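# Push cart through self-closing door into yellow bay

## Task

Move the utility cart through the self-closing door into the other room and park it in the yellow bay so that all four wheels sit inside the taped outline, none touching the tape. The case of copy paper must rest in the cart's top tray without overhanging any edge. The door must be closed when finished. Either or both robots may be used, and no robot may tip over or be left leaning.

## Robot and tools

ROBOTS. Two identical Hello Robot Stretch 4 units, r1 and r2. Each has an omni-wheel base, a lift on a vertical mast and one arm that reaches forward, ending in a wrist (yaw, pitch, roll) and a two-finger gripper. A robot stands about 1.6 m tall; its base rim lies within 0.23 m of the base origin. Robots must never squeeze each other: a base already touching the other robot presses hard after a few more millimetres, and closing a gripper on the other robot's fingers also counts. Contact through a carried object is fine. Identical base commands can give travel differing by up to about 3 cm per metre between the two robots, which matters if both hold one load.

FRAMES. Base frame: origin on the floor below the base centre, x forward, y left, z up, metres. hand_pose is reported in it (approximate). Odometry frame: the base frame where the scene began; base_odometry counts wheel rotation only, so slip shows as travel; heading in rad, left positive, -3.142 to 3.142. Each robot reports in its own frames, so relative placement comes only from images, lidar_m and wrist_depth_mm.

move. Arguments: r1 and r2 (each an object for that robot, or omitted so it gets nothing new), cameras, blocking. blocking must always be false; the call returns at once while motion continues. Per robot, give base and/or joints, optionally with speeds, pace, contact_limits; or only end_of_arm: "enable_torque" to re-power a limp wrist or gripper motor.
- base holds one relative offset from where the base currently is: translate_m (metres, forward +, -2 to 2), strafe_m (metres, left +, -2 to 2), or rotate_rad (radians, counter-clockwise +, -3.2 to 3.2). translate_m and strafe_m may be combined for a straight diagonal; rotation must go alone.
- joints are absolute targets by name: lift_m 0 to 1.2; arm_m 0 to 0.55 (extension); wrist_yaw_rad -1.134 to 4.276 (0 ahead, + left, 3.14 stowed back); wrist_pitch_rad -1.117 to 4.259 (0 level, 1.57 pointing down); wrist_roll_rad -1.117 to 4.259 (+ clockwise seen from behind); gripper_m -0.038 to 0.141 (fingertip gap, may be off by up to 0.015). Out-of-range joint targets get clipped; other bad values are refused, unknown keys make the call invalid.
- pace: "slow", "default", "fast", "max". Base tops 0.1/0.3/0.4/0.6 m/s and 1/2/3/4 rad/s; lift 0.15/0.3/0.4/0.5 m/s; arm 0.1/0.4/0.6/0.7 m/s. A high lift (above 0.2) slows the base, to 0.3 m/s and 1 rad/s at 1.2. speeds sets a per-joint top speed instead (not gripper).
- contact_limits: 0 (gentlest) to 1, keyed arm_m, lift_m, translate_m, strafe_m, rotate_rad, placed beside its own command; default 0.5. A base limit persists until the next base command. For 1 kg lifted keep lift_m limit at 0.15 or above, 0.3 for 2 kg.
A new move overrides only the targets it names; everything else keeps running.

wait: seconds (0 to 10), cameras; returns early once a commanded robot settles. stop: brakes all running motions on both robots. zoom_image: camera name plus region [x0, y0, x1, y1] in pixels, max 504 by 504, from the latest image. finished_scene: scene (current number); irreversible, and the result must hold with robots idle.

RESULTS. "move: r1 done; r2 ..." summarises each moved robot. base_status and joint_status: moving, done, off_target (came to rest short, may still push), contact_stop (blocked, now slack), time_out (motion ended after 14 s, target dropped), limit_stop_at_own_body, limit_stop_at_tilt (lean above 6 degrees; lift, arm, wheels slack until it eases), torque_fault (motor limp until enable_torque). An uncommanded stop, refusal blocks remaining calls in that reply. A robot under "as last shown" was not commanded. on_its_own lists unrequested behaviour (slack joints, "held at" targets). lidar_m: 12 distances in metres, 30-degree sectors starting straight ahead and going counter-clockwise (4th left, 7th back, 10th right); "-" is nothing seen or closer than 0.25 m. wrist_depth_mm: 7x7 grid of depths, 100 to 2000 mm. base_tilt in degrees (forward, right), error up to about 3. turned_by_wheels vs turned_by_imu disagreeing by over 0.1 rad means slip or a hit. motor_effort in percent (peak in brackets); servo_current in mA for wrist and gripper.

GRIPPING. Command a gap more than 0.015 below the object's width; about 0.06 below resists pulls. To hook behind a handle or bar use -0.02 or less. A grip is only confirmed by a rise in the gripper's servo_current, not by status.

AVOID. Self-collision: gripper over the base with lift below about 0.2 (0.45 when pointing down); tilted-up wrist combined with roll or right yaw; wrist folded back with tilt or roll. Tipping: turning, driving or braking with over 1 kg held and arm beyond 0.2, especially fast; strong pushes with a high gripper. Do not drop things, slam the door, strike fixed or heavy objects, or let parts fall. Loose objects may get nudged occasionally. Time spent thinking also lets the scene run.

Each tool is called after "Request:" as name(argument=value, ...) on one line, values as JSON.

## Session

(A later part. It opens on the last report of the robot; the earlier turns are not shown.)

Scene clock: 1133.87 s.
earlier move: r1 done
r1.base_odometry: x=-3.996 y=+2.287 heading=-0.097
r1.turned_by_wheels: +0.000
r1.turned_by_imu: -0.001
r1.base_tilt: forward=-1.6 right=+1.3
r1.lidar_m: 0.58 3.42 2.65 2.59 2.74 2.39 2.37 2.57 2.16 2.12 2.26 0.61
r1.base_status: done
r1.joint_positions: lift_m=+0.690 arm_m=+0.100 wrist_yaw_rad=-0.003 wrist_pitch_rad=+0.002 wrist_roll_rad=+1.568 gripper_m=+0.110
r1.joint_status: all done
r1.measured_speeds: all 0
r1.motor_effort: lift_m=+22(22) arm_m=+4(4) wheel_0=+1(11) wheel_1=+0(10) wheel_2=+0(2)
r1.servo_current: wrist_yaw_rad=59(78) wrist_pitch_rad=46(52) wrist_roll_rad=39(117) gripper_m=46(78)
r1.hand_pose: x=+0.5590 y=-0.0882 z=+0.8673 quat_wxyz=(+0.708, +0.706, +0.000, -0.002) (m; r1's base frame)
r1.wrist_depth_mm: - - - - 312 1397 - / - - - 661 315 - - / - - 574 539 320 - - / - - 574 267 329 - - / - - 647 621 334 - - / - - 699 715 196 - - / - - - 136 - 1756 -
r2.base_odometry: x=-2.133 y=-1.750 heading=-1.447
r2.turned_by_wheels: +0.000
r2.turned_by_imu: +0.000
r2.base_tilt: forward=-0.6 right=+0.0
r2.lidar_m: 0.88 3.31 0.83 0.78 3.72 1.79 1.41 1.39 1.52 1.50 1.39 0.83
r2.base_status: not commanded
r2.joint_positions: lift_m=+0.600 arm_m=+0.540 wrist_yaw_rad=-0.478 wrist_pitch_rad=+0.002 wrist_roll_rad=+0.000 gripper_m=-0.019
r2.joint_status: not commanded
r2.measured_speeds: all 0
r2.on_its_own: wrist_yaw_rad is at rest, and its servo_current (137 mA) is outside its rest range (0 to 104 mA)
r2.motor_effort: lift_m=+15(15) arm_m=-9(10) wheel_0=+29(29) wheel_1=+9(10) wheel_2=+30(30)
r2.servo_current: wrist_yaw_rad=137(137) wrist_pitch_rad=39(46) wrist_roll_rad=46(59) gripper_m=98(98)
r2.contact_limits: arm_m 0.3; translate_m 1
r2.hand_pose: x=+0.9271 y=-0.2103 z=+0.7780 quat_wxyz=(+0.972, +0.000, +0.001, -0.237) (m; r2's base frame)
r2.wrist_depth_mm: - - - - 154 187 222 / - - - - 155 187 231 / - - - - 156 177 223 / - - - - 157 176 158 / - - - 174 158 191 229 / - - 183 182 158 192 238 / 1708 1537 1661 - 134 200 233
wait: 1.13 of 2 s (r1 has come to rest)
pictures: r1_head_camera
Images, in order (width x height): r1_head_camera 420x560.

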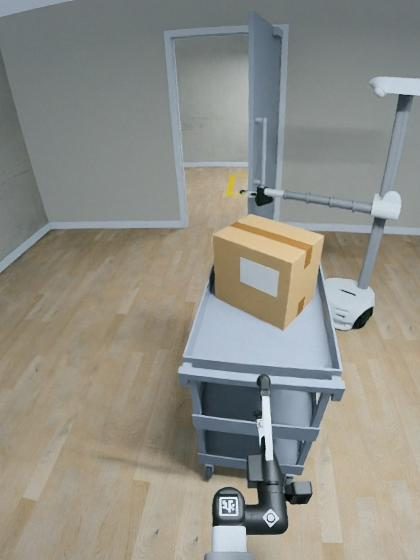

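Request:
move(r1={"base":{"translate_m":0.11}}, blocking=false, cameras=[])

Request:
wait(seconds=3, cameras=["r1_head_camera"])

Request:
move(r1={"joints":{"gripper_m":-0.02}}, blocking=false, cameras=[])

Request:
wait(seconds=3, cameras=[])

Request:
move(r1={"base":{"translate_m":-0.5,"strafe_m":0.4},"contact_limits":{"translate_m":0.6}}, blocking=false, cameras=[])

Request:
wait(seconds=5, cameras=["r1_head_camera"])

Scene clock: 1144.20 s.
move: r1 moving
r1.base_odometry: x=-3.965 y=+2.284 heading=-0.097
r1.turned_by_wheels: +0.000
r1.turned_by_imu: +0.000
r1.base_tilt: forward=-1.6 right=+1.3
r1.lidar_m: 0.55 3.41 2.65 2.56 2.75 2.43 2.39 2.61 2.19 2.11 2.26 0.58
r1.base_status: translate_m moving
r1.joint_positions: lift_m=+0.690 arm_m=+0.100 wrist_yaw_rad=-0.003 wrist_pitch_rad=+0.002 wrist_roll_rad=+1.568 gripper_m=+0.110
r1.joint_status: not commanded
r1.measured_speeds: translate_m=+0.122 strafe_m=+0.000 rotate_rad=-0.001 lift_m=+0.000 arm_m=+0.000 wrist_yaw_rad=+0.000 wrist_pitch_rad=+0.000 wrist_roll_rad=+0.000
r1.motor_effort: lift_m=+22(22) arm_m=+4(4) wheel_0=+7(7) wheel_1=+5(7) wheel_2=-9(9)
r1.servo_current: wrist_yaw_rad=59(65) wrist_pitch_rad=46(46) wrist_roll_rad=46(59) gripper_m=39(46)
r1.hand_pose: x=+0.5590 y=-0.0882 z=+0.8673 quat_wxyz=(+0.708, +0.706, +0.000, -0.002) (m; r1's base frame)
r1.wrist_depth_mm: - - - - 286 1366 - / - - - 615 293 - - / - - 554 517 296 - - / - - 549 525 301 - - / - - 615 603 309 - - / - - 676 691 196 - - / - - - 136 322 1863 -
r2.base_odometry: x=-2.133 y=-1.750 heading=-1.447
r2.turned_by_wheels: +0.000
r2.turned_by_imu: +0.001
r2.base_tilt: forward=-0.6 right=+0.1
r2.lidar_m: 0.90 3.35 0.83 0.79 3.75 1.81 1.42 1.40 1.54 1.52 1.40 0.83
r2.base_status: not commanded
r2.joint_positions: lift_m=+0.600 arm_m=+0.540 wrist_yaw_rad=-0.478 wrist_pitch_rad=+0.002 wrist_roll_rad=+0.000 gripper_m=-0.019
r2.joint_status: not commanded
r2.measured_speeds: all 0
r2.motor_effort: lift_m=+15(15) arm_m=-9(10) wheel_0=+29(29) wheel_1=+9(9) wheel_2=+30(30)
r2.servo_current: wrist_yaw_rad=143(143) wrist_pitch_rad=39(46) wrist_roll_rad=39(59) gripper_m=85(98)
r2.contact_limits: arm_m 0.3; translate_m 1
r2.hand_pose: x=+0.9271 y=-0.2103 z=+0.7780 quat_wxyz=(+0.972, +0.000, +0.001, -0.237) (m; r2's base frame)
r2.wrist_depth_mm: - - - - 154 187 224 / - - - - 155 189 232 / - - - - 156 178 223 / - - - - 156 176 157 / - - - 175 158 191 228 / - - 183 182 158 192 237 / 1756 1537 1661 - 133 200 234
pictures: none
No camera images: "cameras" was empty.

Scene clock: 1145.30 s.
earlier move: r1 done
r1.base_odometry: x=-3.887 y=+2.276 heading=-0.097
r1.turned_by_wheels: +0.000
r1.turned_by_imu: +0.000
r1.base_tilt: forward=-1.6 right=+1.3
r1.lidar_m: 0.52 3.39 2.64 2.58 2.76 2.53 2.48 2.68 2.18 2.13 2.27 0.53
r1.base_status: done
r1.joint_positions: lift_m=+0.690 arm_m=+0.100 wrist_yaw_rad=-0.003 wrist_pitch_rad=+0.002 wrist_roll_rad=+1.569 gripper_m=+0.110
r1.joint_status: not commanded
r1.measured_speeds: all 0
r1.motor_effort: lift_m=+22(22) arm_m=+4(4) wheel_0=+3(8) wheel_1=+1(7) wheel_2=-1(9)
r1.servo_current: wrist_yaw_rad=52(65) wrist_pitch_rad=39(46) wrist_roll_rad=59(59) gripper_m=39(52)
r1.hand_pose: x=+0.5591 y=-0.0882 z=+0.8673 quat_wxyz=(+0.708, +0.706, +0.000, -0.002) (m; r1's base frame)
r1.wrist_depth_mm: - - - 235 234 1366 - / - - 585 236 238 - - / - 504 477 185 244 - - / - - 512 488 250 - - / - - 580 554 255 - - / - - 634 634 211 210 - / - - - 136 270 1708 -
r2.base_odometry: x=-2.133 y=-1.750 heading=-1.447
r2.turned_by_wheels: +0.000
r2.turned_by_imu: +0.000
r2.base_tilt: forward=-0.6 right=+0.0
r2.lidar_m: 0.87 3.34 0.78 0.75 3.75 1.79 1.39 1.41 1.50 1.49 1.37 0.81
r2.base_status: not commanded
r2.joint_positions: lift_m=+0.600 arm_m=+0.540 wrist_yaw_rad=-0.478 wrist_pitch_rad=+0.002 wrist_roll_rad=+0.000 gripper_m=-0.019
r2.joint_status: not commanded
r2.measured_speeds: all 0
r2.on_its_own: wrist_yaw_rad is at rest, and its servo_current (130 mA) is outside its rest range (0 to 104 mA)
r2.motor_effort: lift_m=+15(15) arm_m=-9(10) wheel_0=+29(29) wheel_1=+9(9) wheel_2=+30(30)
r2.servo_current: wrist_yaw_rad=130(143) wrist_pitch_rad=39(46) wrist_roll_rad=46(65) gripper_m=85(98)
r2.contact_limits: arm_m 0.3; translate_m 1
r2.hand_pose: x=+0.9271 y=-0.2103 z=+0.7780 quat_wxyz=(+0.972, +0.000, +0.001, -0.237) (m; r2's base frame)
r2.wrist_depth_mm: - - - - 154 187 222 / - - - - 155 188 232 / - - - - 156 177 224 / - - - - 156 176 157 / - - - 175 157 191 228 / - - 183 182 158 191 238 / 1756 1537 1661 - 133 201 232
wait: 1.10 of 3 s (r1 has come to rest)
pictures: r1_head_camera
Images, in order (width x height): r1_head_camera 420x560.

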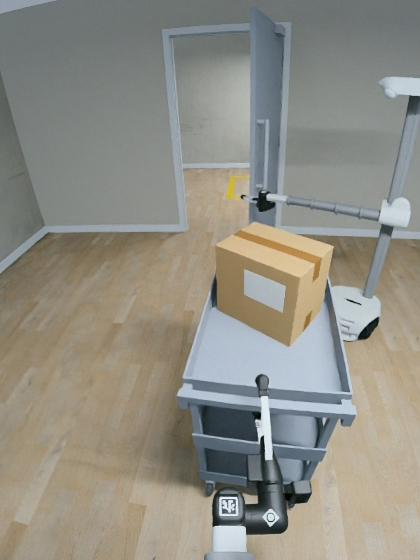

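Scene clock: 1145.80 s.
move: r1 moving
r1.base_odometry: x=-3.887 y=+2.276 heading=-0.097
r1.turned_by_wheels: +0.000
r1.turned_by_imu: +0.000
r1.base_tilt: forward=-1.6 right=+1.3
r1.lidar_m: 0.52 3.39 2.64 2.57 2.75 2.54 2.48 2.71 2.18 2.13 2.30 0.53
r1.base_status: not commanded
r1.joint_positions: lift_m=+0.690 arm_m=+0.100 wrist_yaw_rad=-0.003 wrist_pitch_rad=+0.002 wrist_roll_rad=+1.569 gripper_m=+0.095
r1.joint_status: gripper_m moving
r1.measured_speeds: all 0
r1.motor_effort: lift_m=+22(22) arm_m=+4(4) wheel_0=+2(3) wheel_1=+1(2) wheel_2=-1(1)
r1.servo_current: wrist_yaw_rad=59(72) wrist_pitch_rad=39(46) wrist_roll_rad=39(65) gripper_m=91(91)
r1.hand_pose: x=+0.5591 y=-0.0882 z=+0.8673 quat_wxyz=(+0.708, +0.706, +0.000, -0.002) (m; r1's base frame)
r1.wrist_depth_mm: - - - 235 234 1336 - / - - 580 237 239 - - / - 504 477 186 245 - - / - - 517 488 250 - - / - - 580 559 256 - - / - - 215 647 196 615 - / - - - 144 270 1708 -
r2.base_odometry: x=-2.133 y=-1.750 heading=-1.447
r2.turned_by_wheels: +0.000
r2.turned_by_imu: +0.000
r2.base_tilt: forward=-0.7 right=+0.0
r2.lidar_m: 0.87 3.34 0.77 0.74 3.74 1.81 1.42 1.39 1.50 1.50 1.39 0.83
r2.base_status: not commanded
r2.joint_positions: lift_m=+0.600 arm_m=+0.540 wrist_yaw_rad=-0.478 wrist_pitch_rad=+0.002 wrist_roll_rad=+0.000 gripper_m=-0.019
r2.joint_status: not commanded
r2.measured_speeds: all 0
r2.motor_effort: lift_m=+15(15) arm_m=-9(10) wheel_0=+29(29) wheel_1=+9(9) wheel_2=+30(30)
r2.servo_current: wrist_yaw_rad=130(143) wrist_pitch_rad=39(46) wrist_roll_rad=59(59) gripper_m=91(91)
r2.contact_limits: arm_m 0.3; translate_m 1
r2.hand_pose: x=+0.9271 y=-0.2103 z=+0.7780 quat_wxyz=(+0.972, +0.000, +0.001, -0.237) (m; r2's base frame)
r2.wrist_depth_mm: - - - - 154 187 222 / - - - - 155 188 232 / - - - - 156 178 223 / - - - - 157 176 157 / - - - 174 158 191 228 / - - 183 182 158 192 238 / 1756 1537 1618 - 133 200 233
pictures: none
No camera images: "cameras" was empty.

Scene clock: 1147.33 s.
earlier move: r1 done
r1.base_odometry: x=-3.887 y=+2.276 heading=-0.097
r1.turned_by_wheels: +0.000
r1.turned_by_imu: +0.000
r1.base_tilt: forward=-1.6 right=+1.3
r1.lidar_m: 0.53 3.42 2.66 2.58 2.73 2.52 2.47 2.68 2.17 2.14 2.27 0.51
r1.base_status: not commanded
r1.joint_positions: lift_m=+0.690 arm_m=+0.100 wrist_yaw_rad=-0.002 wrist_pitch_rad=+0.006 wrist_roll_rad=+1.569 gripper_m=-0.019
r1.joint_status: all done
r1.measured_speeds: all 0
r1.motor_effort: lift_m=+22(22) arm_m=+0(4) wheel_0=+3(3) wheel_1=+2(2) wheel_2=-1(1)
r1.servo_current: wrist_yaw_rad=39(72) wrist_pitch_rad=39(52) wrist_roll_rad=46(72) gripper_m=78(156)
r1.hand_pose: x=+0.5591 y=-0.0879 z=+0.8663 quat_wxyz=(+0.708, +0.706, +0.001, -0.003) (m; r1's base frame)
r1.wrist_depth_mm: - - - 231 230 1336 - / - - 574 234 236 - - / - 473 473 238 241 - - / - 525 508 187 247 - - / - - 580 250 254 - - / - - 208 199 179 1756 - / - - - 133 264 147 -
r2.base_odometry: x=-2.133 y=-1.750 heading=-1.447
r2.turned_by_wheels: +0.000
r2.turned_by_imu: +0.000
r2.base_tilt: forward=-0.6 right=+0.0
r2.lidar_m: 0.88 3.35 0.78 0.75 3.77 1.79 1.41 1.38 1.49 1.48 1.40 0.84
r2.base_status: not commanded
r2.joint_positions: lift_m=+0.600 arm_m=+0.540 wrist_yaw_rad=-0.478 wrist_pitch_rad=+0.002 wrist_roll_rad=+0.000 gripper_m=-0.019
r2.joint_status: not commanded
r2.measured_speeds: all 0
r2.on_its_own: wrist_yaw_rad is at rest, and its servo_current (130 mA) is outside its rest range (0 to 104 mA)
r2.motor_effort: lift_m=+15(15) arm_m=-9(10) wheel_0=+29(29) wheel_1=+9(9) wheel_2=+30(30)
r2.servo_current: wrist_yaw_rad=130(143) wrist_pitch_rad=52(52) wrist_roll_rad=52(65) gripper_m=91(104)
r2.contact_limits: arm_m 0.3; translate_m 1
r2.hand_pose: x=+0.9271 y=-0.2103 z=+0.7780 quat_wxyz=(+0.972, +0.000, +0.001, -0.237) (m; r2's base frame)
r2.wrist_depth_mm: - - - - 154 187 222 / - - - - 155 188 232 / - - - - 156 178 224 / - - - - 157 176 157 / - - - 175 158 191 227 / - - 183 182 158 192 238 / 1808 1537 1661 - 134 200 233
wait: 1.53 of 3 s (r1 has come to rest)
pictures: none
No camera images: "cameras" was empty.

Scene clock: 1147.83 s.
move: r1 moving
r1.base_odometry: x=-3.911 y=+2.299 heading=-0.097
r1.turned_by_wheels: +0.000
r1.turned_by_imu: +0.000
r1.base_tilt: forward=-1.6 right=+1.3
r1.lidar_m: 0.52 3.41 2.64 2.56 2.71 2.48 2.45 2.65 2.22 2.14 2.30 0.52
r1.base_status: translate_m moving; strafe_m moving
r1.joint_positions: lift_m=+0.690 arm_m=+0.100 wrist_yaw_rad=-0.002 wrist_pitch_rad=+0.006 wrist_roll_rad=+1.569 gripper_m=-0.019
r1.joint_status: not commanded
r1.measured_speeds: translate_m=-0.102 strafe_m=+0.081 rotate_rad=+0.002 lift_m=+0.000 arm_m=+0.000 wrist_yaw_rad=+0.000 wrist_pitch_rad=+0.000 wrist_roll_rad=+0.000
r1.motor_effort: lift_m=+22(22) arm_m=-3(3) wheel_0=-12(12) wheel_1=+1(5) wheel_2=+8(11)
r1.servo_current: wrist_yaw_rad=46(59) wrist_pitch_rad=52(52) wrist_roll_rad=59(65) gripper_m=78(85)
r1.contact_limits: translate_m 0.6
r1.hand_pose: x=+0.5591 y=-0.0879 z=+0.8663 quat_wxyz=(+0.708, +0.706, +0.002, -0.003) (m; r1's base frame)
r1.wrist_depth_mm: - - - 240 239 1366 - / - - 627 242 243 - - / - 508 480 244 248 - - / - 521 508 249 251 - - / - - 564 254 257 - - / - - 207 200 179 750 - / - - - 133 265 146 -
r2.base_odometry: x=-2.133 y=-1.750 heading=-1.447
r2.turned_by_wheels: +0.000
r2.turned_by_imu: +0.000
r2.base_tilt: forward=-0.7 right=+0.1
r2.lidar_m: 0.85 3.34 0.82 0.75 3.75 1.76 1.40 1.39 1.51 1.50 1.39 0.83
r2.base_status: not commanded
r2.joint_positions: lift_m=+0.600 arm_m=+0.540 wrist_yaw_rad=-0.478 wrist_pitch_rad=+0.002 wrist_roll_rad=+0.000 gripper_m=-0.019
r2.joint_status: not commanded
r2.measured_speeds: all 0
r2.motor_effort: lift_m=+15(15) arm_m=-9(10) wheel_0=+29(29) wheel_1=+9(9) wheel_2=+30(30)
r2.servo_current: wrist_yaw_rad=130(143) wrist_pitch_rad=39(46) wrist_roll_rad=39(52) gripper_m=91(98)
r2.contact_limits: arm_m 0.3; translate_m 1
r2.hand_pose: x=+0.9271 y=-0.2103 z=+0.7780 quat_wxyz=(+0.972, +0.000, +0.001, -0.237) (m; r2's base frame)
r2.wrist_depth_mm: - - - - 154 187 221 / - - - - 155 188 231 / - - - - 156 178 223 / - - - - 157 175 157 / - - - 175 157 191 227 / - - 183 182 158 192 238 / 1756 1576 1661 - 133 201 234
pictures: none
No camera images: "cameras" was empty.

Scene clock: 1150.87 s.
earlier move: r1 done
r1.base_odometry: x=-4.346 y=+2.722 heading=-0.097
r1.turned_by_wheels: +0.000
r1.turned_by_imu: +0.001
r1.base_tilt: forward=-1.6 right=+1.3
r1.lidar_m: 0.82 2.95 2.33 2.22 2.43 2.00 1.94 2.13 2.52 2.46 2.66 0.78
r1.base_status: done
r1.joint_positions: lift_m=+0.690 arm_m=+0.100 wrist_yaw_rad=+0.001 wrist_pitch_rad=+0.003 wrist_roll_rad=+1.569 gripper_m=-0.019
r1.joint_status: not commanded
r1.measured_speeds: all 0
r1.motor_effort: lift_m=+20(22) arm_m=-4(4) wheel_0=-1(17) wheel_1=+2(6) wheel_2=+1(11)
r1.servo_current: wrist_yaw_rad=39(65) wrist_pitch_rad=46(59) wrist_roll_rad=52(65) gripper_m=52(85)
r1.contact_limits: translate_m 0.6
r1.hand_pose: x=+0.5593 y=-0.0873 z=+0.8673 quat_wxyz=(+0.708, +0.706, +0.001, -0.001) (m; r1's base frame)
r1.wrist_depth_mm: - - 715 480 - - 492 / - - 768 508 - - 521 / - - 931 549 - - 544 / - - - - - 820 609 / - - - - - 1808 1205 / - - - 198 - 1808 1281 / - - 179 180 144 1499 1255
r2.base_odometry: x=-2.133 y=-1.750 heading=-1.447
r2.turned_by_wheels: +0.000
r2.turned_by_imu: +0.000
r2.base_tilt: forward=-0.7 right=+0.0
r2.lidar_m: 0.88 3.33 1.16 1.08 3.75 1.81 1.44 1.39 1.54 1.50 1.40 0.83
r2.base_status: not commanded
r2.joint_positions: lift_m=+0.600 arm_m=+0.540 wrist_yaw_rad=-0.478 wrist_pitch_rad=+0.002 wrist_roll_rad=+0.000 gripper_m=-0.019
r2.joint_status: not commanded
r2.measured_speeds: all 0
r2.on_its_own: wrist_yaw_rad is at rest, and its servo_current (130 mA) is outside its rest range (0 to 104 mA)
r2.motor_effort: lift_m=+15(15) arm_m=-9(10) wheel_0=+28(29) wheel_1=+9(9) wheel_2=+30(30)
r2.servo_current: wrist_yaw_rad=130(143) wrist_pitch_rad=39(46) wrist_roll_rad=39(59) gripper_m=98(98)
r2.contact_limits: arm_m 0.3; translate_m 1
r2.hand_pose: x=+0.9271 y=-0.2103 z=+0.7780 quat_wxyz=(+0.972, +0.000, +0.001, -0.237) (m; r2's base frame)
r2.wrist_depth_mm: - - - - 154 187 223 / - - - - 155 187 232 / - - - - 156 178 223 / - - - - 156 175 157 / - - - 175 158 191 227 / - - 183 182 158 192 238 / 1708 1576 1661 - 133 202 233
wait: 3.03 of 5 s (r1 has come to rest)
pictures: r1_head_camera
Images, in order (width x height): r1_head_camera 420x560.

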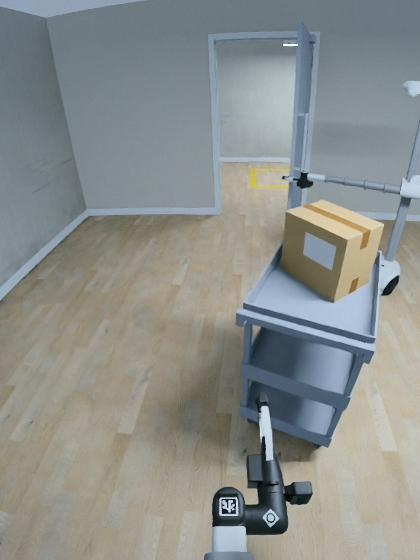

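Request:
move(r1={"base":{"rotate_rad":-0.3},"joints":{"gripper_m":0.11}}, blocking=false, cameras=[])

Request:
wait(seconds=3, cameras=[])

Request:
move(r1={"base":{"strafe_m":0.07,"translate_m":0.13}}, blocking=false, cameras=[])

Request:
wait(seconds=2, cameras=["r1_head_camera"])

Scene clock: 1161.93 s.
move: r1 moving
r1.base_odometry: x=-4.346 y=+2.723 heading=-0.323
r1.turned_by_wheels: -0.226
r1.turned_by_imu: -0.227
r1.base_tilt: forward=-1.6 right=+1.3
r1.lidar_m: 0.81 3.71 2.45 2.22 2.26 2.12 1.94 2.00 2.51 2.48 2.50 0.82
r1.base_status: rotate_rad moving
r1.joint_positions: lift_m=+0.690 arm_m=+0.100 wrist_yaw_rad=+0.001 wrist_pitch_rad=+0.003 wrist_roll_rad=+1.569 gripper_m=+0.005
r1.joint_status: gripper_m moving
r1.measured_speeds: translate_m=+0.000 strafe_m=+0.000 rotate_rad=-0.577 lift_m=+0.000 arm_m=+0.000 wrist_yaw_rad=+0.000 wrist_pitch_rad=+0.000 wrist_roll_rad=+0.000
r1.motor_effort: lift_m=+21(21) arm_m=-3(4) wheel_0=+4(8) wheel_1=+2(7) wheel_2=+2(7)
r1.servo_current: wrist_yaw_rad=52(59) wrist_pitch_rad=39(52) wrist_roll_rad=46(52) gripper_m=78(78)
r1.hand_pose: x=+0.5593 y=-0.0873 z=+0.8673 quat_wxyz=(+0.708, +0.706, +0.001, -0.001) (m; r1's base frame)
r1.wrist_depth_mm: - - - - - 1708 1229 / - - - - 517 1499 517 / - - 842 525 - - 530 / - - 831 539 - - 549 / - - - 891 - - 574 / - - - 204 184 778 603 / - - - 157 147 - 1182
r2.base_odometry: x=-2.133 y=-1.750 heading=-1.447
r2.turned_by_wheels: +0.000
r2.turned_by_imu: +0.000
r2.base_tilt: forward=-0.6 right=+0.0
r2.lidar_m: 0.87 3.34 1.13 1.06 3.76 1.80 1.42 1.39 1.54 1.52 1.40 0.82
r2.base_status: not commanded
r2.joint_positions: lift_m=+0.600 arm_m=+0.540 wrist_yaw_rad=-0.478 wrist_pitch_rad=+0.002 wrist_roll_rad=+0.000 gripper_m=-0.019
r2.joint_status: not commanded
r2.measured_speeds: all 0
r2.motor_effort: lift_m=+15(15) arm_m=-10(10) wheel_0=+29(29) wheel_1=+8(9) wheel_2=+30(30)
r2.servo_current: wrist_yaw_rad=143(143) wrist_pitch_rad=39(52) wrist_roll_rad=52(52) gripper_m=91(98)
r2.contact_limits: arm_m 0.3; translate_m 1
r2.hand_pose: x=+0.9271 y=-0.2103 z=+0.7780 quat_wxyz=(+0.972, +0.000, +0.001, -0.237) (m; r2's base frame)
r2.wrist_depth_mm: - - - - 155 187 223 / - - - - 155 188 232 / - - - - 156 178 224 / - - - - 157 176 157 / - - - 175 158 191 229 / - - 183 182 158 191 237 / 1756 1537 1661 - 134 200 233
pictures: none
No camera images: "cameras" was empty.

Scene clock: 1163.47 s.
earlier move: r1 done
r1.base_odometry: x=-4.346 y=+2.722 heading=-0.396
r1.turned_by_wheels: -0.073
r1.turned_by_imu: -0.074
r1.base_tilt: forward=-1.6 right=+1.3
r1.lidar_m: 0.79 3.83 2.54 2.20 2.22 2.21 1.96 1.97 2.40 2.47 2.46 0.83
r1.base_status: done
r1.joint_positions: lift_m=+0.690 arm_m=+0.100 wrist_yaw_rad=+0.001 wrist_pitch_rad=+0.003 wrist_roll_rad=+1.569 gripper_m=+0.110
r1.joint_status: all done
r1.measured_speeds: all 0
r1.motor_effort: lift_m=+20(21) arm_m=-4(4) wheel_0=+2(8) wheel_1=+2(7) wheel_2=+2(7)
r1.servo_current: wrist_yaw_rad=46(72) wrist_pitch_rad=39(52) wrist_roll_rad=59(59) gripper_m=39(98)
r1.hand_pose: x=+0.5593 y=-0.0873 z=+0.8673 quat_wxyz=(+0.708, +0.706, +0.001, -0.001) (m; r1's base frame)
r1.wrist_depth_mm: - - - - - 1708 1182 / - - - - - 1756 1229 / - - - - - 1576 1118 / - - 878 535 - - 549 / - - 820 798 - - 554 / - - 866 891 196 209 569 / - - - 136 - - 585
r2.base_odometry: x=-2.133 y=-1.750 heading=-1.447
r2.turned_by_wheels: +0.000
r2.turned_by_imu: +0.000
r2.base_tilt: forward=-0.6 right=+0.0
r2.lidar_m: 0.87 3.33 1.15 1.09 3.75 1.79 1.42 1.41 1.53 1.48 1.39 0.83
r2.base_status: not commanded
r2.joint_positions: lift_m=+0.600 arm_m=+0.540 wrist_yaw_rad=-0.478 wrist_pitch_rad=+0.002 wrist_roll_rad=+0.000 gripper_m=-0.019
r2.joint_status: not commanded
r2.measured_speeds: all 0
r2.on_its_own: wrist_yaw_rad is at rest, and its servo_current (124 mA) is outside its rest range (0 to 104 mA)
r2.motor_effort: lift_m=+15(15) arm_m=-9(10) wheel_0=+29(29) wheel_1=+9(9) wheel_2=+29(30)
r2.servo_current: wrist_yaw_rad=124(143) wrist_pitch_rad=46(52) wrist_roll_rad=52(59) gripper_m=91(98)
r2.contact_limits: arm_m 0.3; translate_m 1
r2.hand_pose: x=+0.9271 y=-0.2103 z=+0.7780 quat_wxyz=(+0.972, +0.000, +0.001, -0.237) (m; r2's base frame)
r2.wrist_depth_mm: - - - - 154 187 223 / - - - - 155 188 231 / - - - - 155 178 224 / - - - - 157 175 157 / - - - 175 158 191 229 / - - 183 182 158 191 238 / 1756 1576 1661 - 134 201 233
wait: 1.53 of 3 s (r1 has come to rest)
pictures: none
No camera images: "cameras" was empty.

Scene clock: 1163.97 s.
move: r1 moving
r1.base_odometry: x=-4.311 y=+2.726 heading=-0.396
r1.turned_by_wheels: +0.000
r1.turned_by_imu: +0.000
r1.base_tilt: forward=-1.6 right=+1.3
r1.lidar_m: 0.75 3.81 2.51 2.20 2.20 2.26 1.98 2.01 2.42 2.47 2.49 0.79
r1.base_status: translate_m moving; strafe_m moving
r1.joint_positions: lift_m=+0.690 arm_m=+0.100 wrist_yaw_rad=+0.001 wrist_pitch_rad=+0.003 wrist_roll_rad=+1.569 gripper_m=+0.110
r1.joint_status: not commanded
r1.measured_speeds: translate_m=+0.122 strafe_m=+0.067 rotate_rad=-0.001 lift_m=+0.000 arm_m=+0.000 wrist_yaw_rad=+0.000 wrist_pitch_rad=+0.000 wrist_roll_rad=+0.000
r1.motor_effort: lift_m=+20(20) arm_m=-3(4) wheel_0=+6(6) wheel_1=+8(10) wheel_2=-7(8)
r1.servo_current: wrist_yaw_rad=52(65) wrist_pitch_rad=46(52) wrist_roll_rad=52(65) gripper_m=46(46)
r1.hand_pose: x=+0.5593 y=-0.0873 z=+0.8673 quat_wxyz=(+0.708, +0.706, +0.001, -0.001) (m; r1's base frame)
r1.wrist_depth_mm: - - - - - 1756 1229 / - - - - - 1708 1229 / - - - - 1983 1464 521 / - - 831 750 - - 530 / - - 788 778 - - 535 / - - 842 866 196 211 544 / - - - 136 - - 559
r2.base_odometry: x=-2.133 y=-1.750 heading=-1.447
r2.turned_by_wheels: +0.000
r2.turned_by_imu: +0.000
r2.base_tilt: forward=-0.6 right=+0.0
r2.lidar_m: 0.89 3.35 1.12 1.07 3.77 1.81 1.41 1.39 1.52 1.52 1.40 0.81
r2.base_status: not commanded
r2.joint_positions: lift_m=+0.600 arm_m=+0.540 wrist_yaw_rad=-0.478 wrist_pitch_rad=+0.002 wrist_roll_rad=+0.000 gripper_m=-0.019
r2.joint_status: not commanded
r2.measured_speeds: all 0
r2.motor_effort: lift_m=+15(15) arm_m=-9(10) wheel_0=+29(29) wheel_1=+9(9) wheel_2=+30(30)
r2.servo_current: wrist_yaw_rad=124(150) wrist_pitch_rad=39(46) wrist_roll_rad=52(52) gripper_m=91(98)
r2.contact_limits: arm_m 0.3; translate_m 1
r2.hand_pose: x=+0.9271 y=-0.2103 z=+0.7780 quat_wxyz=(+0.972, +0.000, +0.001, -0.237) (m; r2's base frame)
r2.wrist_depth_mm: - - - - 154 187 223 / - - - - 155 188 231 / - - - - 156 178 223 / - - - - 157 176 158 / - - - 175 157 191 229 / - - 183 183 158 192 238 / 1756 1576 1618 - 133 200 234
pictures: none
No camera images: "cameras" was empty.

Scene clock: 1165.20 s.
earlier move: r1 done
r1.base_odometry: x=-4.199 y=+2.737 heading=-0.396
r1.turned_by_wheels: +0.000
r1.turned_by_imu: +0.000
r1.base_tilt: forward=-1.6 right=+1.2
r1.lidar_m: 0.68 3.69 2.47 2.18 2.17 2.35 2.10 2.11 2.56 2.52 2.52 0.67
r1.base_status: done
r1.joint_positions: lift_m=+0.690 arm_m=+0.100 wrist_yaw_rad=+0.001 wrist_pitch_rad=+0.003 wrist_roll_rad=+1.569 gripper_m=+0.110
r1.joint_status: not commanded
r1.measured_speeds: all 0
r1.motor_effort: lift_m=+20(21) arm_m=-4(4) wheel_0=+4(6) wheel_1=+0(10) wheel_2=+1(9)
r1.servo_current: wrist_yaw_rad=39(72) wrist_pitch_rad=46(52) wrist_roll_rad=52(65) gripper_m=46(52)
r1.hand_pose: x=+0.5593 y=-0.0873 z=+0.8673 quat_wxyz=(+0.708, +0.706, +0.001, -0.001) (m; r1's base frame)
r1.wrist_depth_mm: - - - - - 1576 1160 / - - - 1983 407 407 407 / - - 707 654 - - - / - - 654 634 - - - / - - 759 715 1060 - - / - - 809 - 195 - - / - - - 136 - 1808 -
r2.base_odometry: x=-2.133 y=-1.750 heading=-1.447
r2.turned_by_wheels: +0.000
r2.turned_by_imu: +0.000
r2.base_tilt: forward=-0.6 right=+0.1
r2.lidar_m: 0.85 3.35 1.14 1.09 3.78 1.82 1.41 1.39 1.54 1.50 1.38 0.82
r2.base_status: not commanded
r2.joint_positions: lift_m=+0.600 arm_m=+0.540 wrist_yaw_rad=-0.478 wrist_pitch_rad=+0.002 wrist_roll_rad=+0.000 gripper_m=-0.019
r2.joint_status: not commanded
r2.measured_speeds: all 0
r2.on_its_own: wrist_yaw_rad is at rest, and its servo_current (137 mA) is outside its rest range (0 to 104 mA)
r2.motor_effort: lift_m=+15(15) arm_m=-9(10) wheel_0=+28(29) wheel_1=+9(9) wheel_2=+30(30)
r2.servo_current: wrist_yaw_rad=137(150) wrist_pitch_rad=46(46) wrist_roll_rad=39(52) gripper_m=91(98)
r2.contact_limits: arm_m 0.3; translate_m 1
r2.hand_pose: x=+0.9271 y=-0.2103 z=+0.7780 quat_wxyz=(+0.972, +0.000, +0.001, -0.237) (m; r2's base frame)
r2.wrist_depth_mm: - - - - 154 187 223 / - - - - 155 187 231 / - - - - 156 178 224 / - - - - 156 176 157 / - - - 175 158 191 228 / - - 183 182 158 192 238 / 1756 1537 1661 - 134 200 234
wait: 1.23 of 2 s (r1 has come to rest)
pictures: r1_head_camera
Images, in order (width x height): r1_head_camera 420x560.

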